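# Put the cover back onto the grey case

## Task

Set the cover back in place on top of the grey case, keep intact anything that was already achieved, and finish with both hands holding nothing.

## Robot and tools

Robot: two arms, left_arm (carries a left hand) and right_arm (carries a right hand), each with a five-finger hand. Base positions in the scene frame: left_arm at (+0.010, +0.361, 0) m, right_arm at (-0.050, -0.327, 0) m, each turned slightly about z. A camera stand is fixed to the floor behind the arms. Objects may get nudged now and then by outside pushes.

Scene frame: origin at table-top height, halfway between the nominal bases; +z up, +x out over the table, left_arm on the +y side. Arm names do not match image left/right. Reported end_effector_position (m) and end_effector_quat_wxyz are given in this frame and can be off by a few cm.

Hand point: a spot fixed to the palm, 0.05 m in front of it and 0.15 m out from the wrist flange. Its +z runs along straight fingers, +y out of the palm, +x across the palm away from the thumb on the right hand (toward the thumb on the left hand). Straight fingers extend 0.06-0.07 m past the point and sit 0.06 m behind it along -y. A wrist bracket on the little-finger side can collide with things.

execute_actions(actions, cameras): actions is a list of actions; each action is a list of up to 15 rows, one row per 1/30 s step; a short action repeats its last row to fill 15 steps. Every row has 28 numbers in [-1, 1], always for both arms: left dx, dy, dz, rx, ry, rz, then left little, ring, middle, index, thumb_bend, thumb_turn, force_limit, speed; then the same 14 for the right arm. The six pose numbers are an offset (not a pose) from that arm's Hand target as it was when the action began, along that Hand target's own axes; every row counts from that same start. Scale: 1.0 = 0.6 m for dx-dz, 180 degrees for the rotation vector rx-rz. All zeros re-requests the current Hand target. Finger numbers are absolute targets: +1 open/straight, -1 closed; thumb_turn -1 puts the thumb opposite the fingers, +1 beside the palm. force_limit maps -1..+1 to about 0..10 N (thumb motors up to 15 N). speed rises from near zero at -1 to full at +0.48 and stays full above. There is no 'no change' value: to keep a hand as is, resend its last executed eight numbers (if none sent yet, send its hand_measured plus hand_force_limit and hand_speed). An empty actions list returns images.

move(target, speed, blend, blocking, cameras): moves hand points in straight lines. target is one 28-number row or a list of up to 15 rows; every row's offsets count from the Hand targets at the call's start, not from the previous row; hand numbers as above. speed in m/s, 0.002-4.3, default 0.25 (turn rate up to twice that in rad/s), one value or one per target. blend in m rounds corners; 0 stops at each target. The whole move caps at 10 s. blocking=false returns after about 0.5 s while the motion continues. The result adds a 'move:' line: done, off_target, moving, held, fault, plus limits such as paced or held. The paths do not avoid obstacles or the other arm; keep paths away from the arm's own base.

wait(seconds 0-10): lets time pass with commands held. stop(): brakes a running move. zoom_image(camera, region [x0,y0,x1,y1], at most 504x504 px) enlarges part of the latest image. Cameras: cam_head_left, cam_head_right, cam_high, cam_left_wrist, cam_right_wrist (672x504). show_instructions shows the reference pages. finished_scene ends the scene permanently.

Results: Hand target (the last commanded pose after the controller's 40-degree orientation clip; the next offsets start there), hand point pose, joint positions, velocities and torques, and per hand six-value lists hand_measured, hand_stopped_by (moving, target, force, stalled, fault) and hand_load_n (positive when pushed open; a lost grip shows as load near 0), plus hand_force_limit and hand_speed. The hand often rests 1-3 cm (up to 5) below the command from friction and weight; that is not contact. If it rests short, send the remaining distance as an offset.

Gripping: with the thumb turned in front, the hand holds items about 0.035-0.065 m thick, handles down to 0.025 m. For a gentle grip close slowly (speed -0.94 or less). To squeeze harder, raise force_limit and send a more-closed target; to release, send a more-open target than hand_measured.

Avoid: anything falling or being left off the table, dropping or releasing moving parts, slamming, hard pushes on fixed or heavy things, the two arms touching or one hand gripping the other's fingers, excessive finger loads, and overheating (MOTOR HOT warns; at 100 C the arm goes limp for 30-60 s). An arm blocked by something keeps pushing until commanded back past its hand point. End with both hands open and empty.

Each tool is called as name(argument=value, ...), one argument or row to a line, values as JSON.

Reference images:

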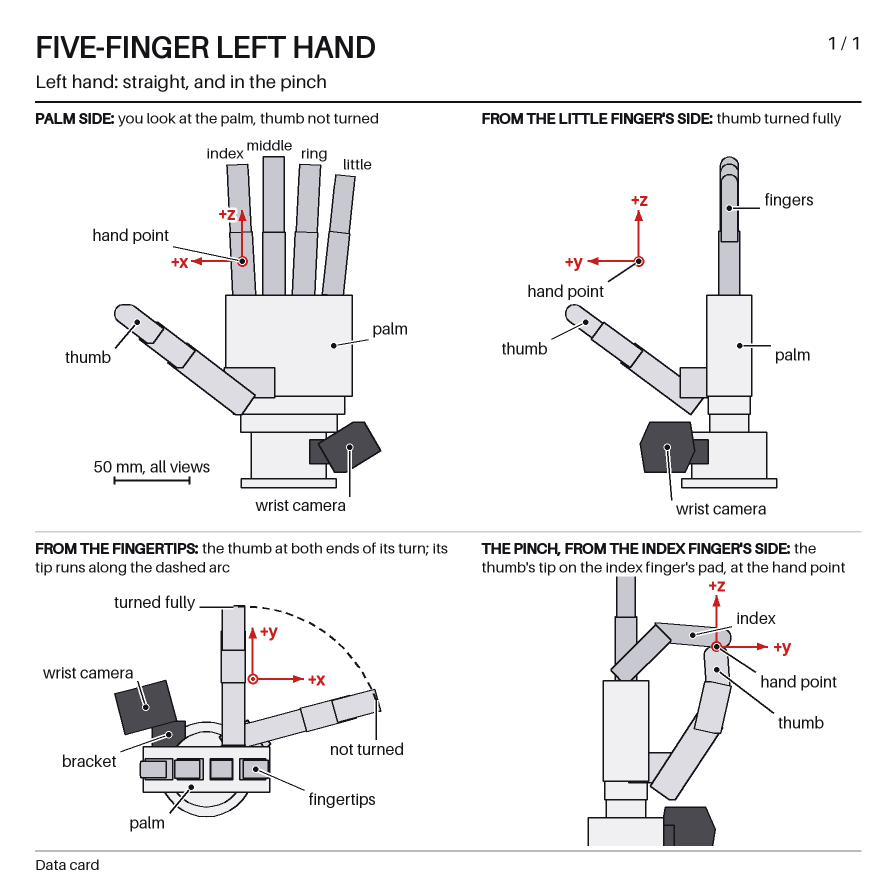

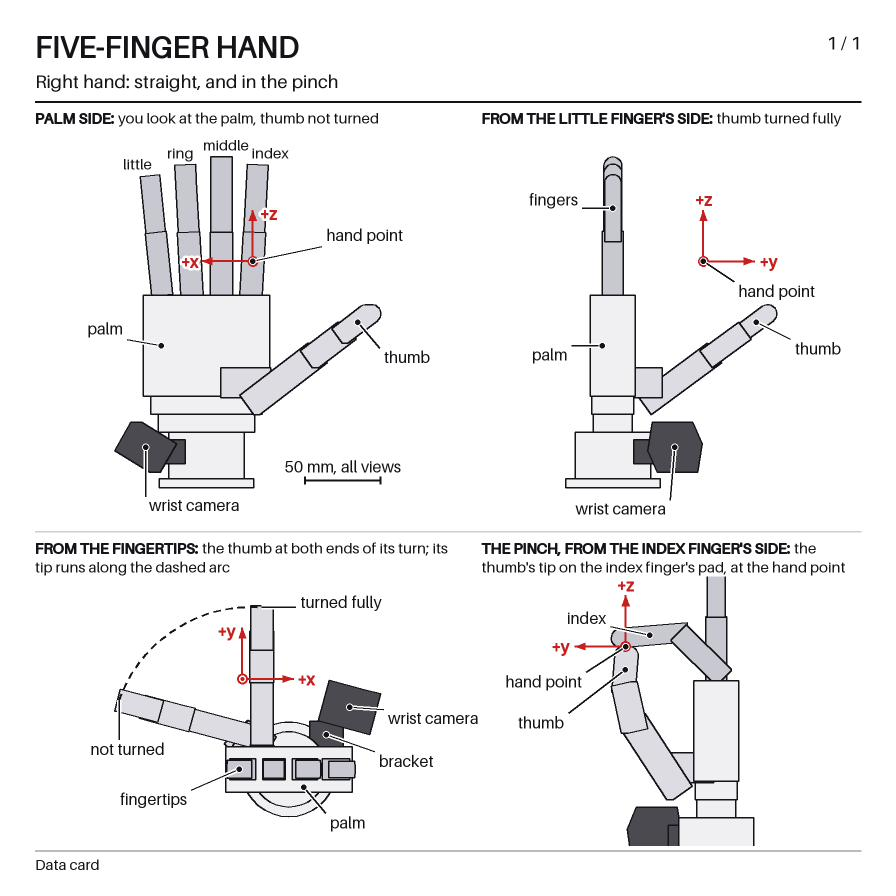

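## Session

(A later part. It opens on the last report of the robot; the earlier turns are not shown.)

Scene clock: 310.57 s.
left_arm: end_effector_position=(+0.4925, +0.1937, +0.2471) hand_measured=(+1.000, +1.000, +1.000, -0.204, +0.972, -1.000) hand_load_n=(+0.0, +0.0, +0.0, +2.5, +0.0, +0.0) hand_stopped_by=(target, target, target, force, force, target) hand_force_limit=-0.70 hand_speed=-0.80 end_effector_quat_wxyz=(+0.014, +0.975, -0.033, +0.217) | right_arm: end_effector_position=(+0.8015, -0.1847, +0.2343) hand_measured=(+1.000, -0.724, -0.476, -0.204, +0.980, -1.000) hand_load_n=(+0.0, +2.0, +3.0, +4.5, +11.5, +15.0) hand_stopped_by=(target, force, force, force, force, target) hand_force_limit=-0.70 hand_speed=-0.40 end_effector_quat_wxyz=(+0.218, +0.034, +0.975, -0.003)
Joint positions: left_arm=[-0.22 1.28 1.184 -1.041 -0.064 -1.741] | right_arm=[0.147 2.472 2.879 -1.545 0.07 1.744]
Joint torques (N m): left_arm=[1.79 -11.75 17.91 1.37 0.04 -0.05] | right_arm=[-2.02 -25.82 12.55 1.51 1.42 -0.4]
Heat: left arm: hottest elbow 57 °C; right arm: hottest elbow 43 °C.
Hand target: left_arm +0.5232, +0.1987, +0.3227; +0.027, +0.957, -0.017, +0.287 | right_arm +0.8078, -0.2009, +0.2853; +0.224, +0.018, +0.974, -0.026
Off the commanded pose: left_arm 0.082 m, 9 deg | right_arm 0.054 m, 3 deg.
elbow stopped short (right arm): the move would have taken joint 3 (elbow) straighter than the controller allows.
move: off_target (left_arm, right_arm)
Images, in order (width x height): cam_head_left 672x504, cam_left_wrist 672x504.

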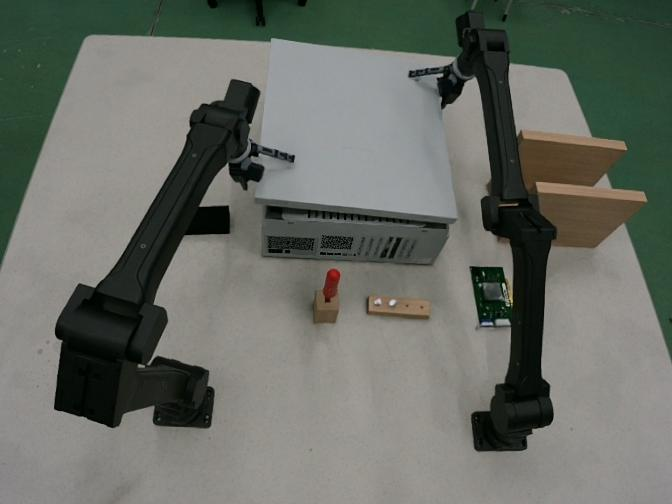

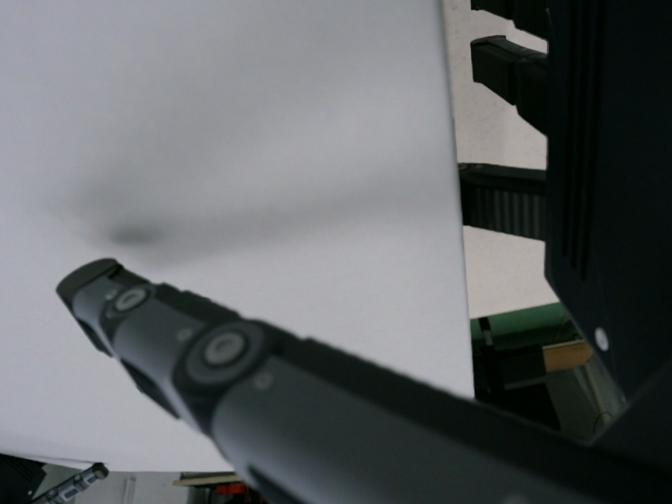

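move(
  target=[0, 0, 0, 0, 0, 0, 1, 1, 1, 0.3, 0, -1, -0.7, -0.9, 0.0, -0.008, 0.0, 0, 0, 0, 1, -1, -0.7, -0.4, 0, -1, -0.7, -0.4],
  speed=0.04,
  cameras=["cam_head_left", "cam_left_wrist"],
)

Scene clock: 313.67 s.
left_arm: end_effector_position=(+0.5088, +0.2011, +0.3023) hand_measured=(+1.000, +1.000, +1.000, +0.300, +0.972, -1.000) hand_load_n=(+0.0, +0.0, +0.0, +0.0, +0.0, +0.0) hand_stopped_by=(target, target, target, target, force, target) hand_force_limit=-0.70 hand_speed=-0.90 end_effector_quat_wxyz=(+0.021, +0.963, -0.021, +0.267) | right_arm: end_effector_position=(+0.8022, -0.2029, +0.2288) hand_measured=(+1.000, -0.724, -0.476, -0.204, +0.978, -1.000) hand_load_n=(+0.0, +1.5, +0.5, +1.5, +0.0, +0.0) hand_stopped_by=(target, force, force, force, force, target) hand_force_limit=-0.70 hand_speed=-0.40 end_effector_quat_wxyz=(+0.216, +0.023, +0.976, -0.026)
Joint positions: left_arm=[-0.199 1.249 1.258 -1.041 -0.068 -1.74] | right_arm=[0.131 2.475 2.879 -1.547 0.103 1.698]
Joint torques (N m): left_arm=[-0.44 -8.23 13.5 1.63 0.2 -0.04] | right_arm=[-1.2 -26.29 12.6 1.46 -0.07 -0.08]
Heat: left arm: hottest elbow 58 °C; right arm: hottest elbow 43 °C.
Hand target: left_arm +0.5232, +0.1989, +0.3227; +0.027, +0.957, -0.017, +0.287 | right_arm +0.8075, -0.2057, +0.2858; +0.224, +0.017, +0.974, -0.026
Off the commanded pose: left_arm 0.025 m, 3 deg | right_arm 0.057 m, 1 deg.
elbow stopped short (right arm): the move would have taken joint 3 (elbow) straighter than the controller allows.
move: off_target (left_arm, right_arm)
Images, in order (width x height): cam_head_left 672x504, cam_left_wrist 672x504.

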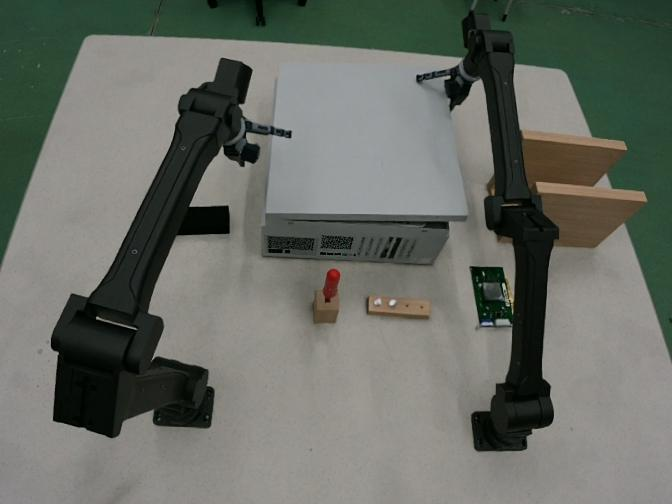

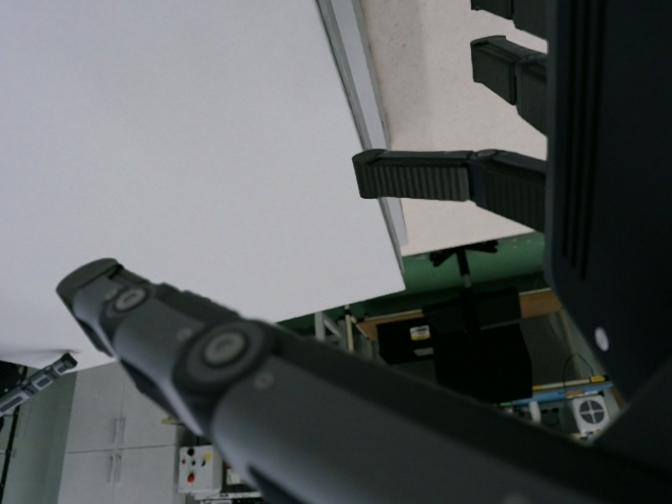

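wait(
  seconds=0,
  cameras=["all"],
)

zoom_image(
  camera="cam_head_left",
  region=[250, 190, 310, 250],
)

zoom_image(
  camera="cam_head_left",
  region=[415, 200, 475, 260],
)

zoom_image(
  camera="cam_left_wrist",
  region=[290, 0, 440, 150],
)

zoom_image(
  camera="cam_left_wrist",
  region=[300, 150, 450, 300],
)

Scene clock: 314.17 s.
left_arm: end_effector_position=(+0.5088, +0.2011, +0.3023) hand_measured=(+1.000, +1.000, +1.000, +0.300, +0.972, -1.000) hand_load_n=(+0.0, +0.0, +0.0, +0.0, +0.0, +0.0) hand_stopped_by=(target, target, target, target, force, target) hand_force_limit=-0.70 hand_speed=-0.90 end_effector_quat_wxyz=(+0.021, +0.963, -0.021, +0.267) | right_arm: end_effector_position=(+0.8021, -0.2029, +0.2287) hand_measured=(+1.000, -0.724, -0.476, -0.204, +0.978, -1.000) hand_load_n=(+0.0, +3.5, +0.5, +0.0, +0.0, +0.0) hand_stopped_by=(target, force, force, force, force, target) hand_force_limit=-0.70 hand_speed=-0.40 end_effector_quat_wxyz=(+0.216, +0.022, +0.976, -0.026)
Joint positions: left_arm=[-0.199 1.249 1.258 -1.041 -0.068 -1.74] | right_arm=[0.131 2.475 2.879 -1.547 0.103 1.696]
Joint torques (N m): left_arm=[0.03 -8.29 13.64 1.8 0.18 -0.05] | right_arm=[-1.26 -26.23 12.53 1.42 -0.06 -0.06]
Heat: left arm: hottest elbow 58 °C; right arm: hottest elbow 43 °C.
Hand target: left_arm +0.5232, +0.1989, +0.3227; +0.027, +0.957, -0.017, +0.287 | right_arm +0.8075, -0.2057, +0.2858; +0.224, +0.018, +0.974, -0.026
Off the commanded pose: left_arm 0.025 m, 3 deg | right_arm 0.057 m, 1 deg.

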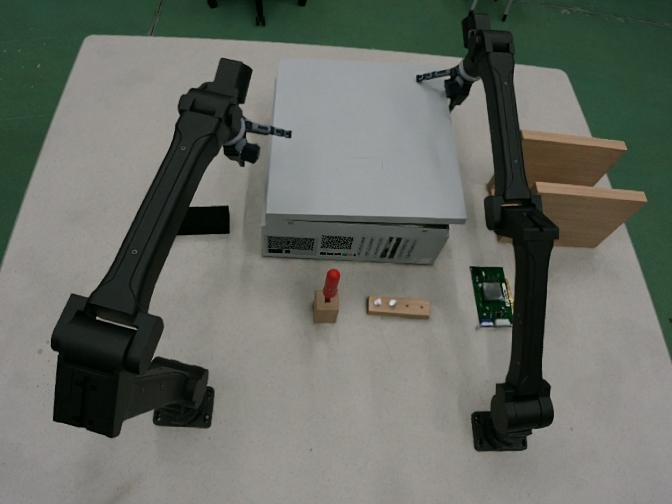

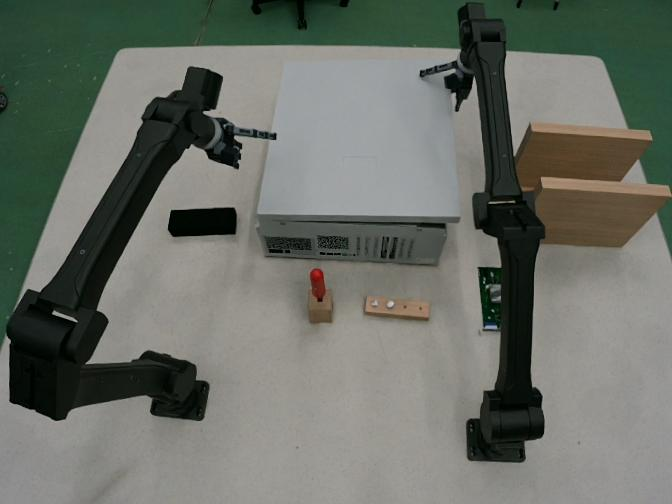

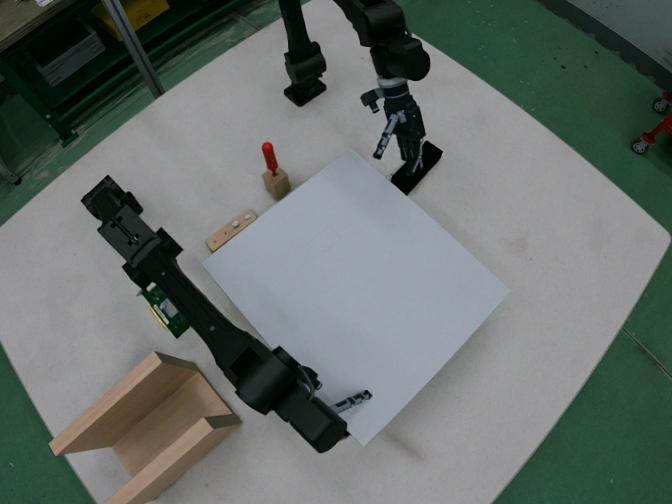

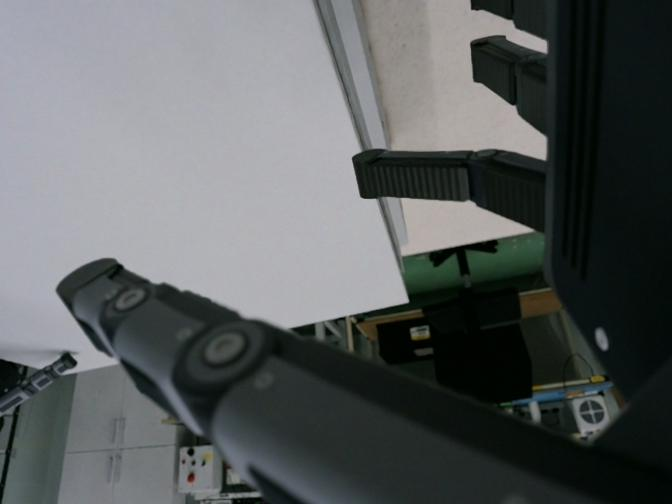

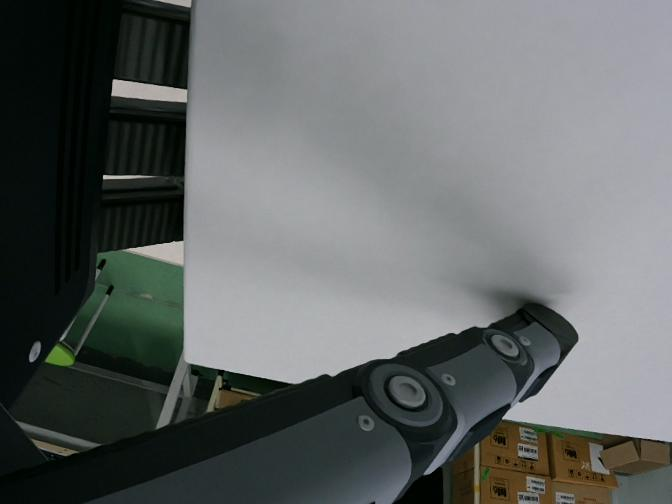

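Scaled by 8.400 from the camera's 672x504 image, which has a finer 960x720 frame.

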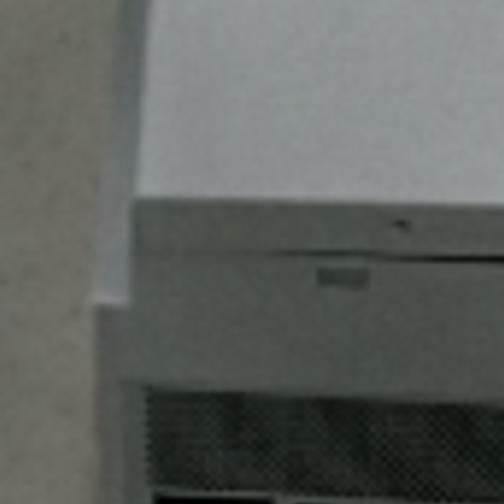

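Scaled by 8.400 from the camera's 672x504 image, which has a finer 960x720 frame.

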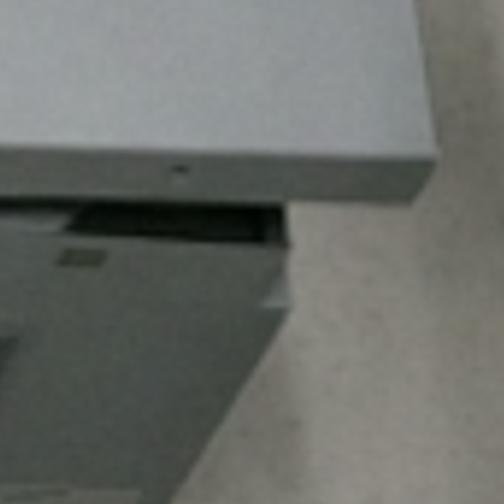

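Scaled by 3.360 from the camera's 672x504 image, which has a finer 960x720 frame.

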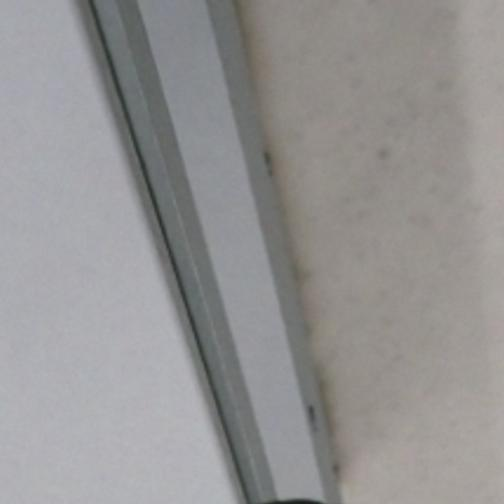

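Scaled by 3.360 from the camera's 672x504 image, which has a finer 960x720 frame.

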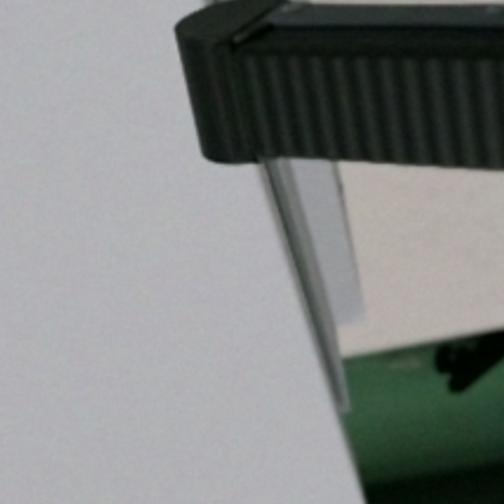

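move(
  target=[-0.1013, -0.0062, 0.1287, 0, 0, 0, 1, 1, 1, 1, 0, -1, -0.7, -0.4, 0, 0, 0, 0, 0, 0, 1, -1, -0.7, -0.4, 0, -1, -0.7, -0.4],
  speed=0.1,
  cameras=["cam_head_left", "cam_left_wrist"],
)

Scene clock: 324.17 s.
left_arm: end_effector_position=(+0.5097, +0.2009, +0.2263) hand_measured=(+1.000, +1.000, +1.000, +1.000, +0.972, -1.000) hand_load_n=(+0.0, +0.0, +0.0, +0.0, +0.0, +0.0) hand_stopped_by=(target, target, target, target, force, target) hand_force_limit=-0.70 hand_speed=-0.40 end_effector_quat_wxyz=(+0.024, +0.959, -0.020, +0.283) | right_arm: end_effector_position=(+0.8021, -0.2029, +0.2287) hand_measured=(+1.000, -0.724, -0.476, -0.204, +0.978, -1.000) hand_load_n=(+0.0, +3.5, +0.5, +0.5, +0.0, +0.0) hand_stopped_by=(target, force, force, force, force, target) hand_force_limit=-0.70 hand_speed=-0.40 end_effector_quat_wxyz=(+0.216, +0.022, +0.976, -0.026)
Joint positions: left_arm=[-0.199 1.255 1.046 -0.79 -0.068 -1.74] | right_arm=[0.131 2.475 2.879 -1.547 0.103 1.696]
Joint torques (N m): left_arm=[0.67 -7.77 10.14 2.1 0.11 -0.11] | right_arm=[-1.2 -26.34 12.56 1.42 -0.06 -0.06]
Heat: left arm: hottest elbow 56 °C; right arm: hottest elbow 43 °C.
Hand target: left_arm +0.5151, +0.1989, +0.2247; +0.027, +0.957, -0.017, +0.287 | right_arm +0.8076, -0.2057, +0.2858; +0.224, +0.018, +0.974, -0.026
Off the commanded pose: left_arm 0.006 m, 1 deg | right_arm 0.057 m, 1 deg.
elbow stopped short (right arm): the move would have taken joint 3 (elbow) straighter than the controller allows.
move: off_target (right_arm)
Images, in order (width x height): cam_head_left 672x504, cam_left_wrist 672x504.

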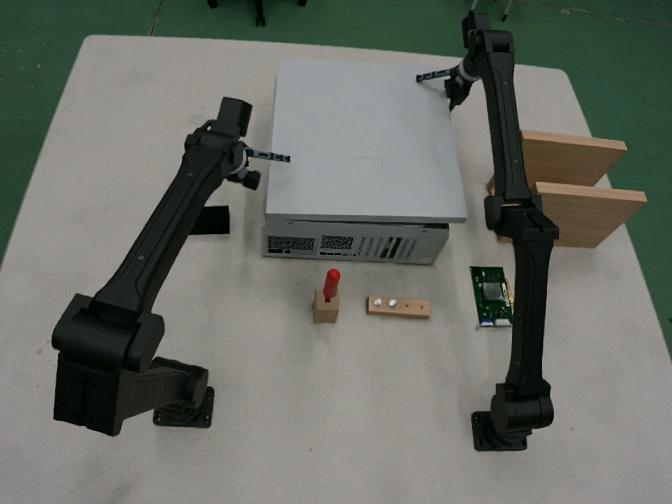

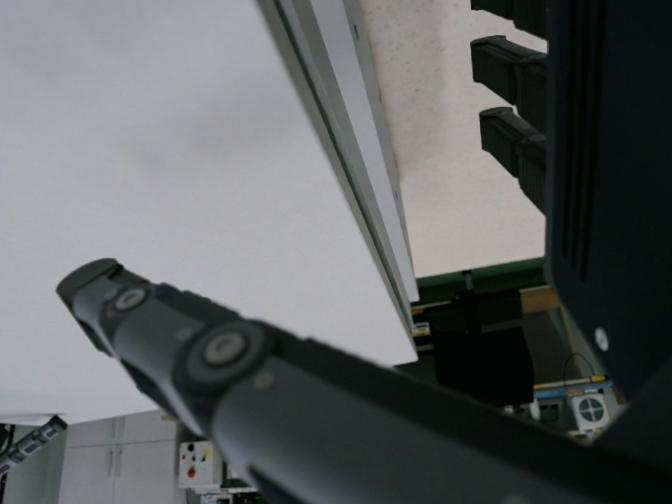

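zoom_image(
  camera="cam_left_wrist",
  region=[250, 0, 420, 170],
)

zoom_image(
  camera="cam_left_wrist",
  region=[320, 170, 490, 340],
)

Scaled by 2.965 from the camera's 672x504 image, which has a finer 960x720 frame.

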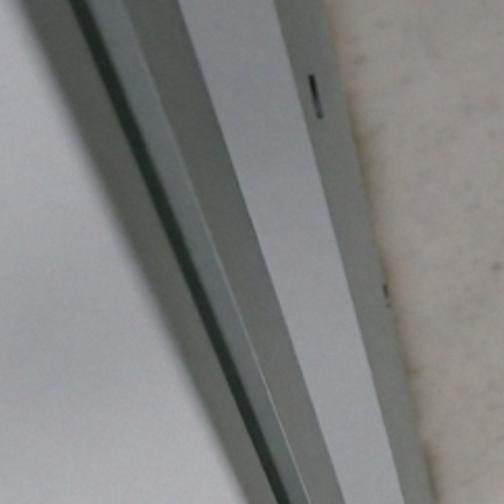

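Scaled by 2.965 from the camera's 672x504 image, which has a finer 960x720 frame.

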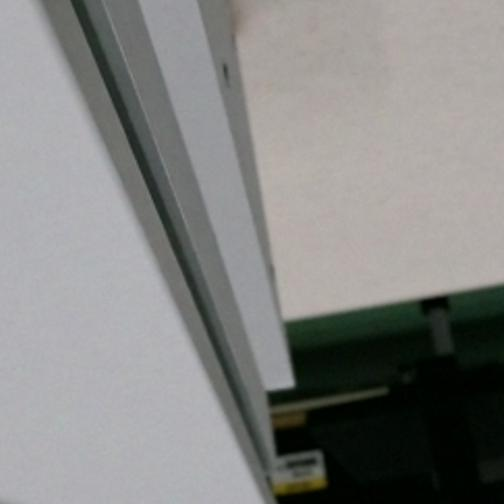

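wait(
  seconds=0,
  cameras=["cam_head_left", "cam_head_right", "cam_high"],
)

zoom_image(
  camera="cam_head_right",
  region=[248, 205, 278, 235],
)

zoom_image(
  camera="cam_head_left",
  region=[255, 205, 285, 235],
)

zoom_image(
  camera="cam_head_right",
  region=[410, 200, 470, 260],
)

zoom_image(
  camera="cam_high",
  region=[340, 140, 440, 240],
)

Scene clock: 326.43 s.
left_arm: end_effector_position=(+0.5098, +0.2009, +0.2263) hand_measured=(+1.000, +1.000, +1.000, +1.000, +0.972, -1.000) hand_load_n=(+0.0, +0.0, +0.0, +0.0, +0.0, +0.0) hand_stopped_by=(target, target, target, target, force, target) hand_force_limit=-0.70 hand_speed=-0.40 end_effector_quat_wxyz=(+0.025, +0.959, -0.020, +0.283) | right_arm: end_effector_position=(+0.8021, -0.2029, +0.2287) hand_measured=(+1.000, -0.724, -0.476, -0.204, +0.978, -1.000) hand_load_n=(-0.5, +3.5, +0.5, +0.5, -0.5, +0.0) hand_stopped_by=(target, force, force, force, force, target) hand_force_limit=-0.70 hand_speed=-0.40 end_effector_quat_wxyz=(+0.216, +0.022, +0.976, -0.026)
Joint positions: left_arm=[-0.199 1.255 1.046 -0.789 -0.068 -1.74] | right_arm=[0.131 2.475 2.879 -1.547 0.103 1.696]
Joint torques (N m): left_arm=[-0.85 -8.23 9.94 2.1 0.1 -0.1] | right_arm=[-1.26 -26.23 12.53 1.42 -0.06 -0.06]
Heat: left arm: hottest elbow 55 °C; right arm: hottest elbow 43 °C.
Hand target: left_arm +0.5152, +0.1989, +0.2247; +0.027, +0.957, -0.017, +0.288 | right_arm +0.8076, -0.2057, +0.2858; +0.224, +0.018, +0.974, -0.026
Off the commanded pose: left_arm 0.006 m, 1 deg | right_arm 0.057 m, 1 deg.
Images, in order (width x height): cam_head_left 672x504, cam_head_right 672x504, cam_high 672x504.

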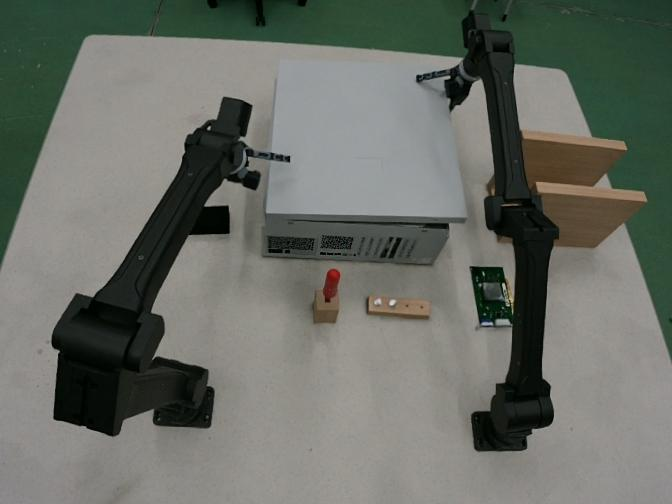

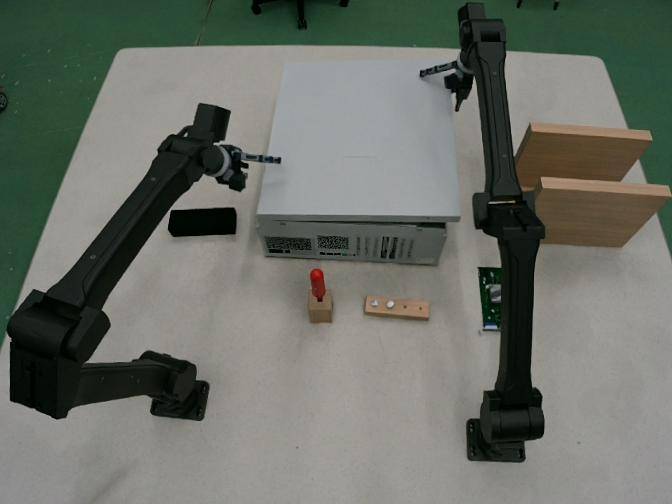

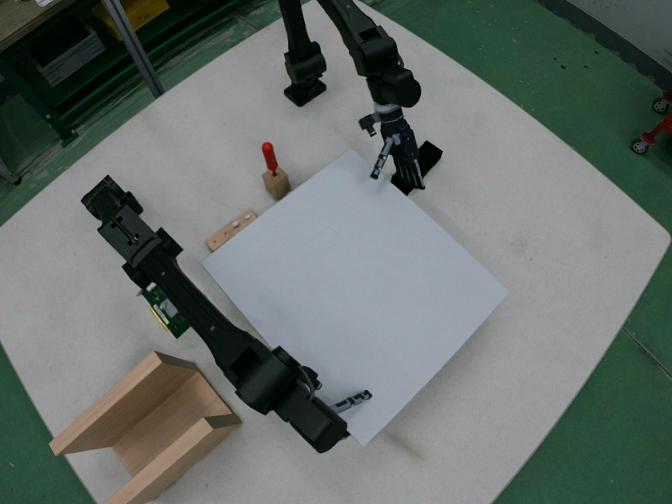

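Scaled by 16.800 from the camera's 672x504 image, which has a finer 960x720 frame.

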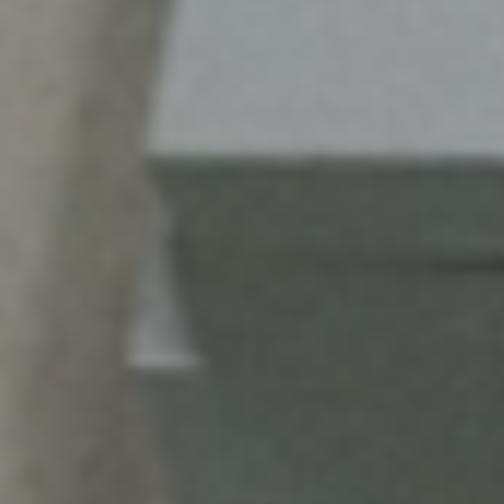

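Scaled by 16.800 from the camera's 672x504 image, which has a finer 960x720 frame.

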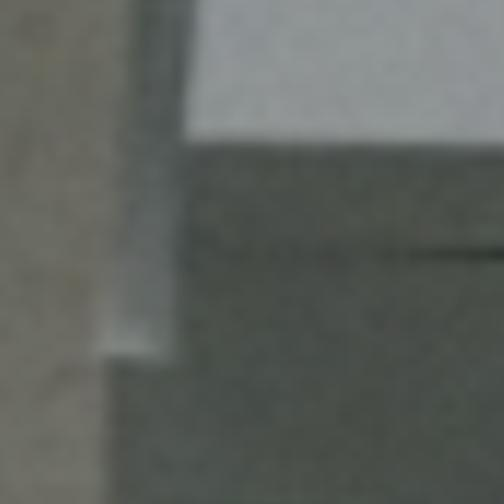

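Scaled by 8.400 from the camera's 672x504 image, which has a finer 960x720 frame.

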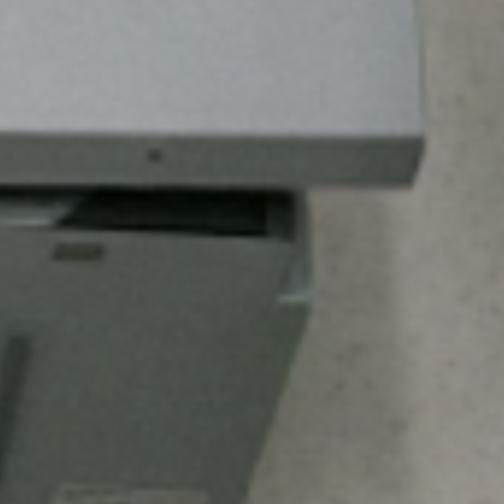

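Scaled by 5.040 from the camera's 672x504 image, which has a finer 960x720 frame.

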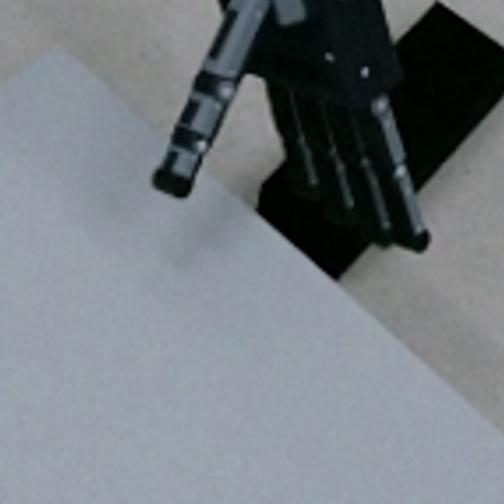

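move(
  target=[-0.0089, 0.0707, 0.0197, 0.0052, 0, -0.0078, 1, 1, 1, 1, 0, -1, -0.7, -0.4, 0, 0, 0, 0, 0, 0, 1, -1, -0.7, -0.4, 0, -1, -0.7, -0.4],
  speed=0.05,
  cameras=["cam_head_left", "cam_left_wrist", "cam_high"],
)

zoom_image(
  camera="cam_left_wrist",
  region=[350, 0, 550, 200],
)

zoom_image(
  camera="cam_high",
  region=[340, 140, 440, 240],
)

Scene clock: 329.93 s.
left_arm: end_effector_position=(+0.5085, +0.1619, +0.2121) hand_measured=(+1.000, +1.000, +1.000, +1.000, +0.972, -1.000) hand_load_n=(+0.0, -0.5, +0.0, +0.5, +0.0, +0.0) hand_stopped_by=(target, target, target, target, force, target) hand_force_limit=-0.70 hand_speed=-0.40 end_effector_quat_wxyz=(+0.018, +0.960, -0.004, +0.280) | right_arm: end_effector_position=(+0.8021, -0.2029, +0.2287) hand_measured=(+1.000, -0.724, -0.476, -0.204, +0.978, -1.000) hand_load_n=(+0.0, +3.0, +0.0, +0.5, +0.0, +0.0) hand_stopped_by=(target, force, force, force, force, target) hand_force_limit=-0.70 hand_speed=-0.40 end_effector_quat_wxyz=(+0.216, +0.022, +0.976, -0.026)
Joint positions: left_arm=[-0.31 1.292 1.046 -0.772 -0.145 -1.862] | right_arm=[0.131 2.475 2.879 -1.547 0.103 1.696]
Joint torques (N m): left_arm=[-1.2 -7.59 10.8 2.02 0.03 -0.06] | right_arm=[-1.2 -26.23 12.55 1.42 -0.05 -0.06]
Heat: left arm: hottest elbow 54 °C; right arm: hottest elbow 43 °C.
Hand target: left_arm +0.5151, +0.1558, +0.2136; +0.022, +0.958, -0.003, +0.287 | right_arm +0.8076, -0.2057, +0.2858; +0.224, +0.018, +0.974, -0.026
Off the commanded pose: left_arm 0.009 m, 1 deg | right_arm 0.057 m, 1 deg.
elbow stopped short (right arm): the move would have taken joint 3 (elbow) straighter than the controller allows.
move: off_target (right_arm)
Images, in order (width x height): cam_head_left 672x504, cam_high 672x504, cam_left_wrist 672x504.

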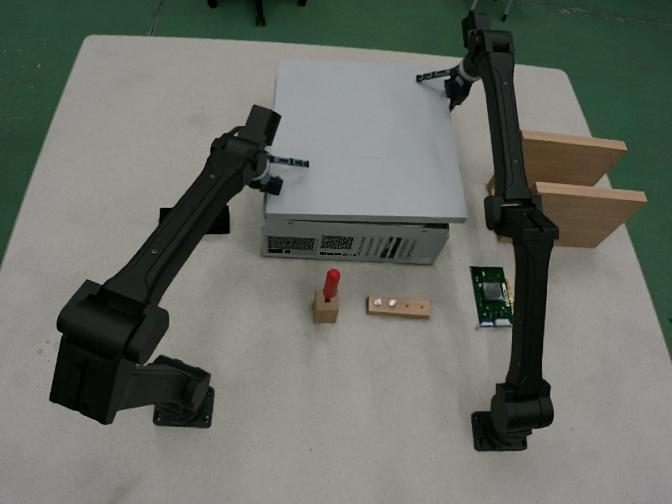

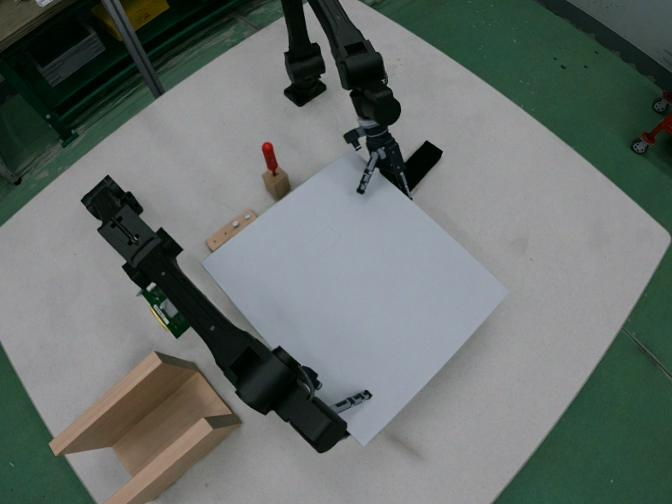

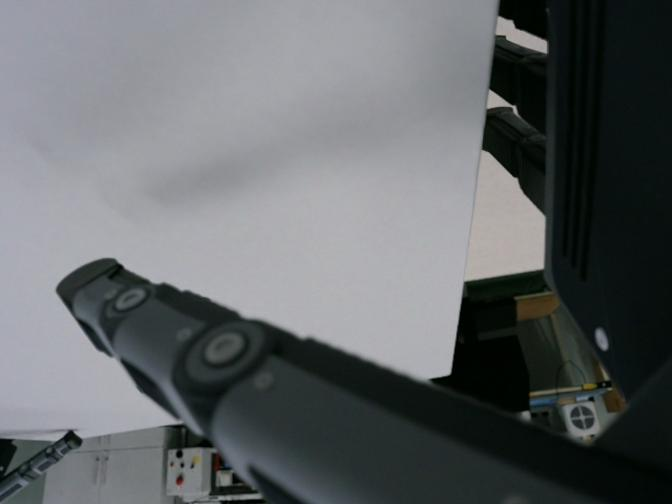

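Scaled by 2.520 from the camera's 672x504 image, which has a finer 960x720 frame.

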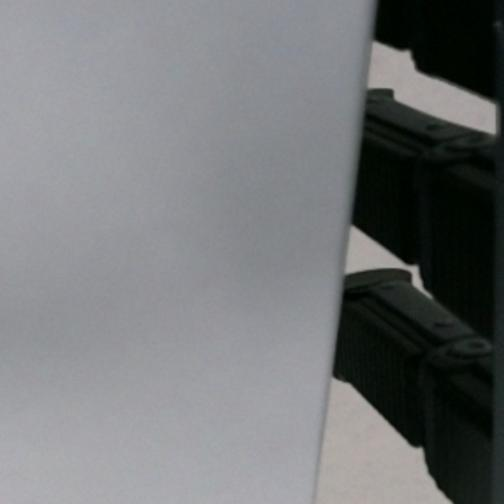

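Scaled by 5.040 from the camera's 672x504 image, which has a finer 960x720 frame.

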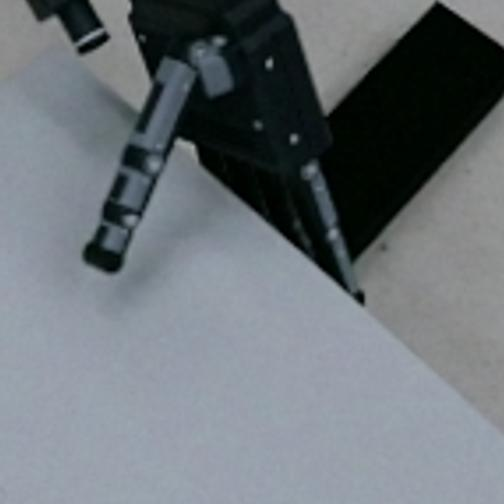

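move(
  target=[0.0007, 0.0413, 0.0028, 0, 0, 0, 1, 1, 1, 1, 0, -1, -0.7, -0.4, -0.0009, 0.02, -0.0005, 0, 0, 0, 1, -1, -0.7, -0.4, 0, -1, -0.7, -0.4],
  speed=0.03,
  cameras=["cam_head_left", "cam_left_wrist", "cam_high"],
)

zoom_image(
  camera="cam_left_wrist",
  region=[350, 0, 550, 200],
)

zoom_image(
  camera="cam_head_left",
  region=[250, 190, 310, 250],
)

zoom_image(
  camera="cam_high",
  region=[340, 140, 440, 240],
)

Scene clock: 332.27 s.
left_arm: end_effector_position=(+0.5095, +0.1580, +0.2064) hand_measured=(+1.000, +1.000, +1.000, +1.000, +0.972, -1.000) hand_load_n=(+0.0, +0.0, +0.0, +0.5, +0.0, +0.0) hand_stopped_by=(target, target, target, target, force, target) hand_force_limit=-0.70 hand_speed=-0.40 end_effector_quat_wxyz=(+0.002, +0.959, +0.006, +0.282) | right_arm: end_effector_position=(+0.8022, -0.2032, +0.2286) hand_measured=(+1.000, -0.724, -0.476, -0.204, +0.978, -1.000) hand_load_n=(+0.0, +2.5, +0.5, +0.0, +0.0, +0.0) hand_stopped_by=(target, force, force, force, force, target) hand_force_limit=-0.70 hand_speed=-0.40 end_effector_quat_wxyz=(+0.217, +0.022, +0.976, -0.027)
Joint positions: left_arm=[-0.338 1.305 1.046 -0.772 -0.197 -1.898] | right_arm=[0.132 2.475 2.879 -1.547 0.106 1.696]
Joint torques (N m): left_arm=[-2.67 -7.18 12.25 1.91 0.87 -0.26] | right_arm=[-0.21 -26.17 12.53 1.66 0.07 0.07]
Heat: left arm: hottest elbow 53 °C; right arm: hottest elbow 43 °C.
Hand target: left_arm +0.5160, +0.1311, +0.2135; +0.023, +0.958, -0.003, +0.287 | right_arm +0.8085, -0.1938, +0.2858; +0.225, +0.018, +0.974, -0.026
Off the commanded pose: left_arm 0.029 m, 3 deg | right_arm 0.058 m, 1 deg.
elbow stopped short (right arm): the move would have taken joint 3 (elbow) straighter than the controller allows.
move: off_target (left_arm, right_arm)
Images, in order (width x height): cam_head_left 672x504, cam_high 672x504, cam_left_wrist 672x504.

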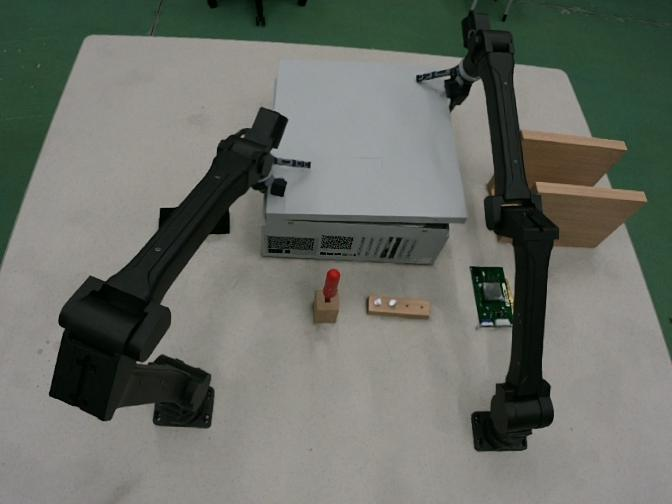

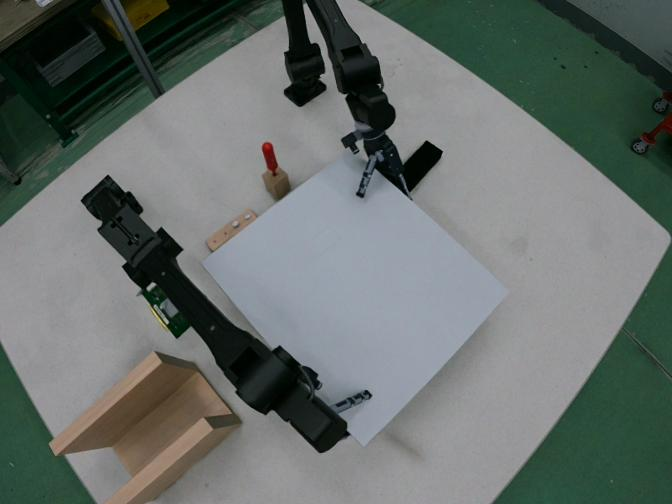

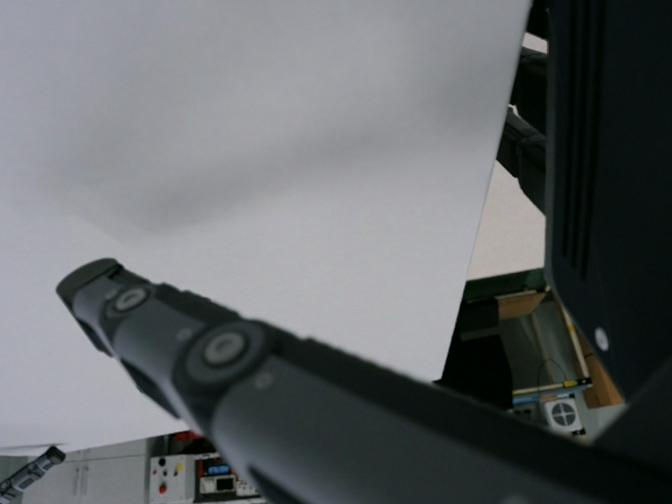

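Scaled by 2.520 from the camera's 672x504 image, which has a finer 960x720 frame.

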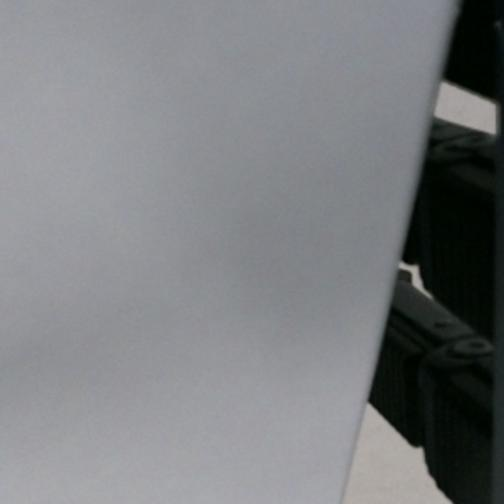

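Scaled by 8.400 from the camera's 672x504 image, which has a finer 960x720 frame.

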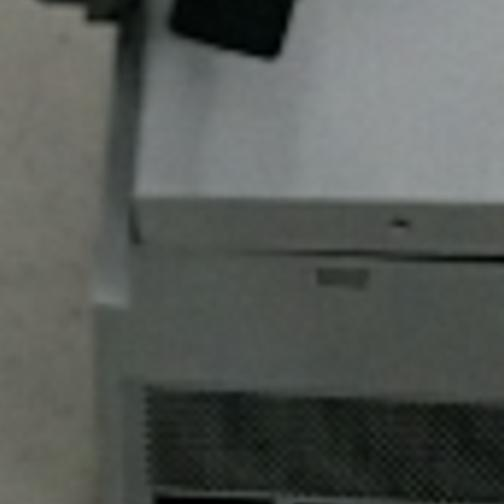

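Scaled by 5.040 from the camera's 672x504 image, which has a finer 960x720 frame.

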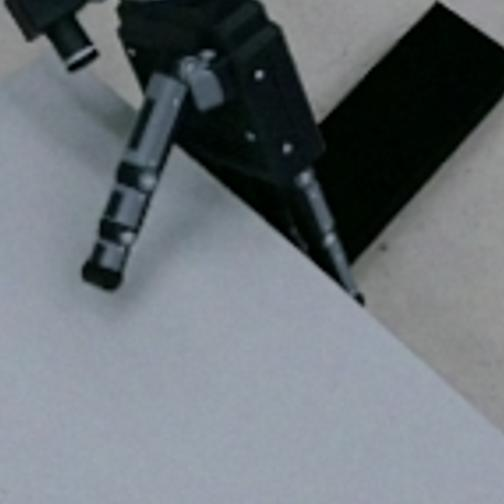

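move(
  target=[0.0003, 0.0166, 0.0011, 0, 0, 0, 1, 1, 1, 1, 0, -1, -0.7, -0.4, -0.0023, 0.0499, -0.0013, 0, 0, 0, 1, -1, -0.7, -0.4, 0, -1, -0.7, -0.4],
  speed=0.03,
  cameras=["cam_head_left", "cam_left_wrist", "cam_high"],
)

zoom_image(
  camera="cam_head_left",
  region=[250, 190, 310, 250],
)

zoom_image(
  camera="cam_head_left",
  region=[415, 200, 475, 260],
)

Scene clock: 334.47 s.
left_arm: end_effector_position=(+0.5101, +0.1571, +0.2018) hand_measured=(+1.000, +1.000, +1.000, +1.000, +0.972, -1.000) hand_load_n=(+0.0, +0.0, +0.0, +0.0, +0.0, -0.5) hand_stopped_by=(target, target, target, target, force, target) hand_force_limit=-0.70 hand_speed=-0.40 end_effector_quat_wxyz=(-0.006, +0.960, +0.007, +0.281) | right_arm: end_effector_position=(+0.8043, -0.1897, +0.2301) hand_measured=(+1.000, -0.724, -0.476, -0.204, +0.978, -1.000) hand_load_n=(+0.0, +3.0, +0.0, +0.5, +0.0, +0.0) hand_stopped_by=(target, force, force, force, force, target) hand_force_limit=-0.70 hand_speed=-0.40 end_effector_quat_wxyz=(+0.224, +0.024, +0.974, -0.033)
Joint positions: left_arm=[-0.347 1.314 1.046 -0.772 -0.215 -1.905] | right_arm=[0.153 2.476 2.879 -1.534 0.128 1.717]
Joint torques (N m): left_arm=[-3.72 -7.24 13.27 1.85 1.11 -0.4] | right_arm=[1.2 -25.93 12.57 1.92 -0.17 0.19]
Heat: left arm: hottest elbow 52 °C; right arm: hottest elbow 43 °C.
Hand target: left_arm +0.5164, +0.1212, +0.2136; +0.022, +0.958, -0.003, +0.287 | right_arm +0.8107, -0.1637, +0.2858; +0.224, +0.018, +0.974, -0.026
Off the commanded pose: left_arm 0.038 m, 4 deg | right_arm 0.062 m, 1 deg.
elbow stopped short (right arm): the move would have taken joint 3 (elbow) straighter than the controller allows.
move: off_target (left_arm, right_arm)
Images, in order (width x height): cam_head_left 672x504, cam_high 672x504, cam_left_wrist 672x504.

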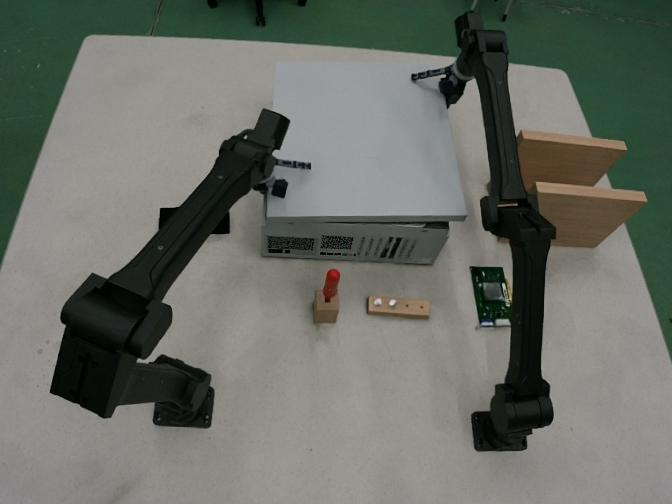

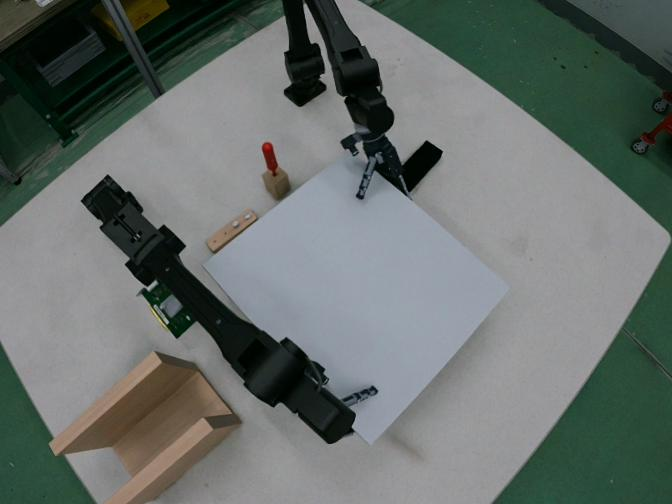

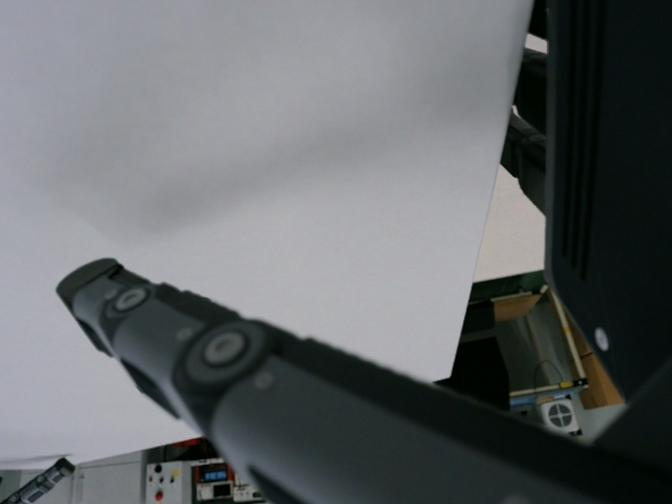

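Scaled by 8.400 from the camera's 672x504 image, which has a finer 960x720 frame.

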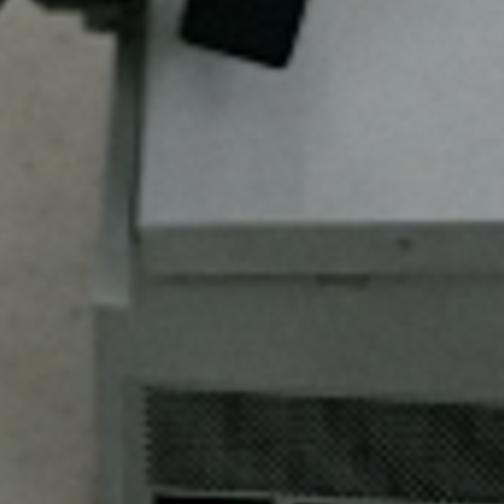

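Scaled by 8.400 from the camera's 672x504 image, which has a finer 960x720 frame.

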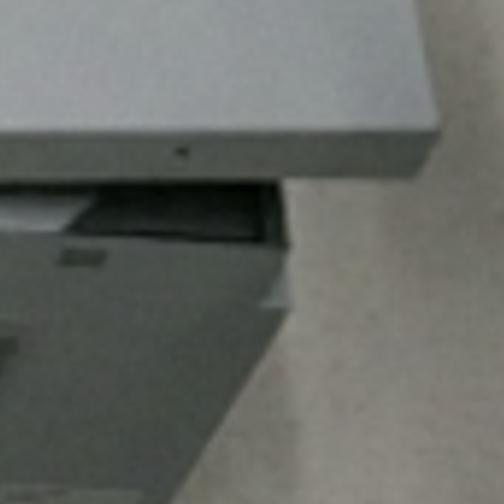

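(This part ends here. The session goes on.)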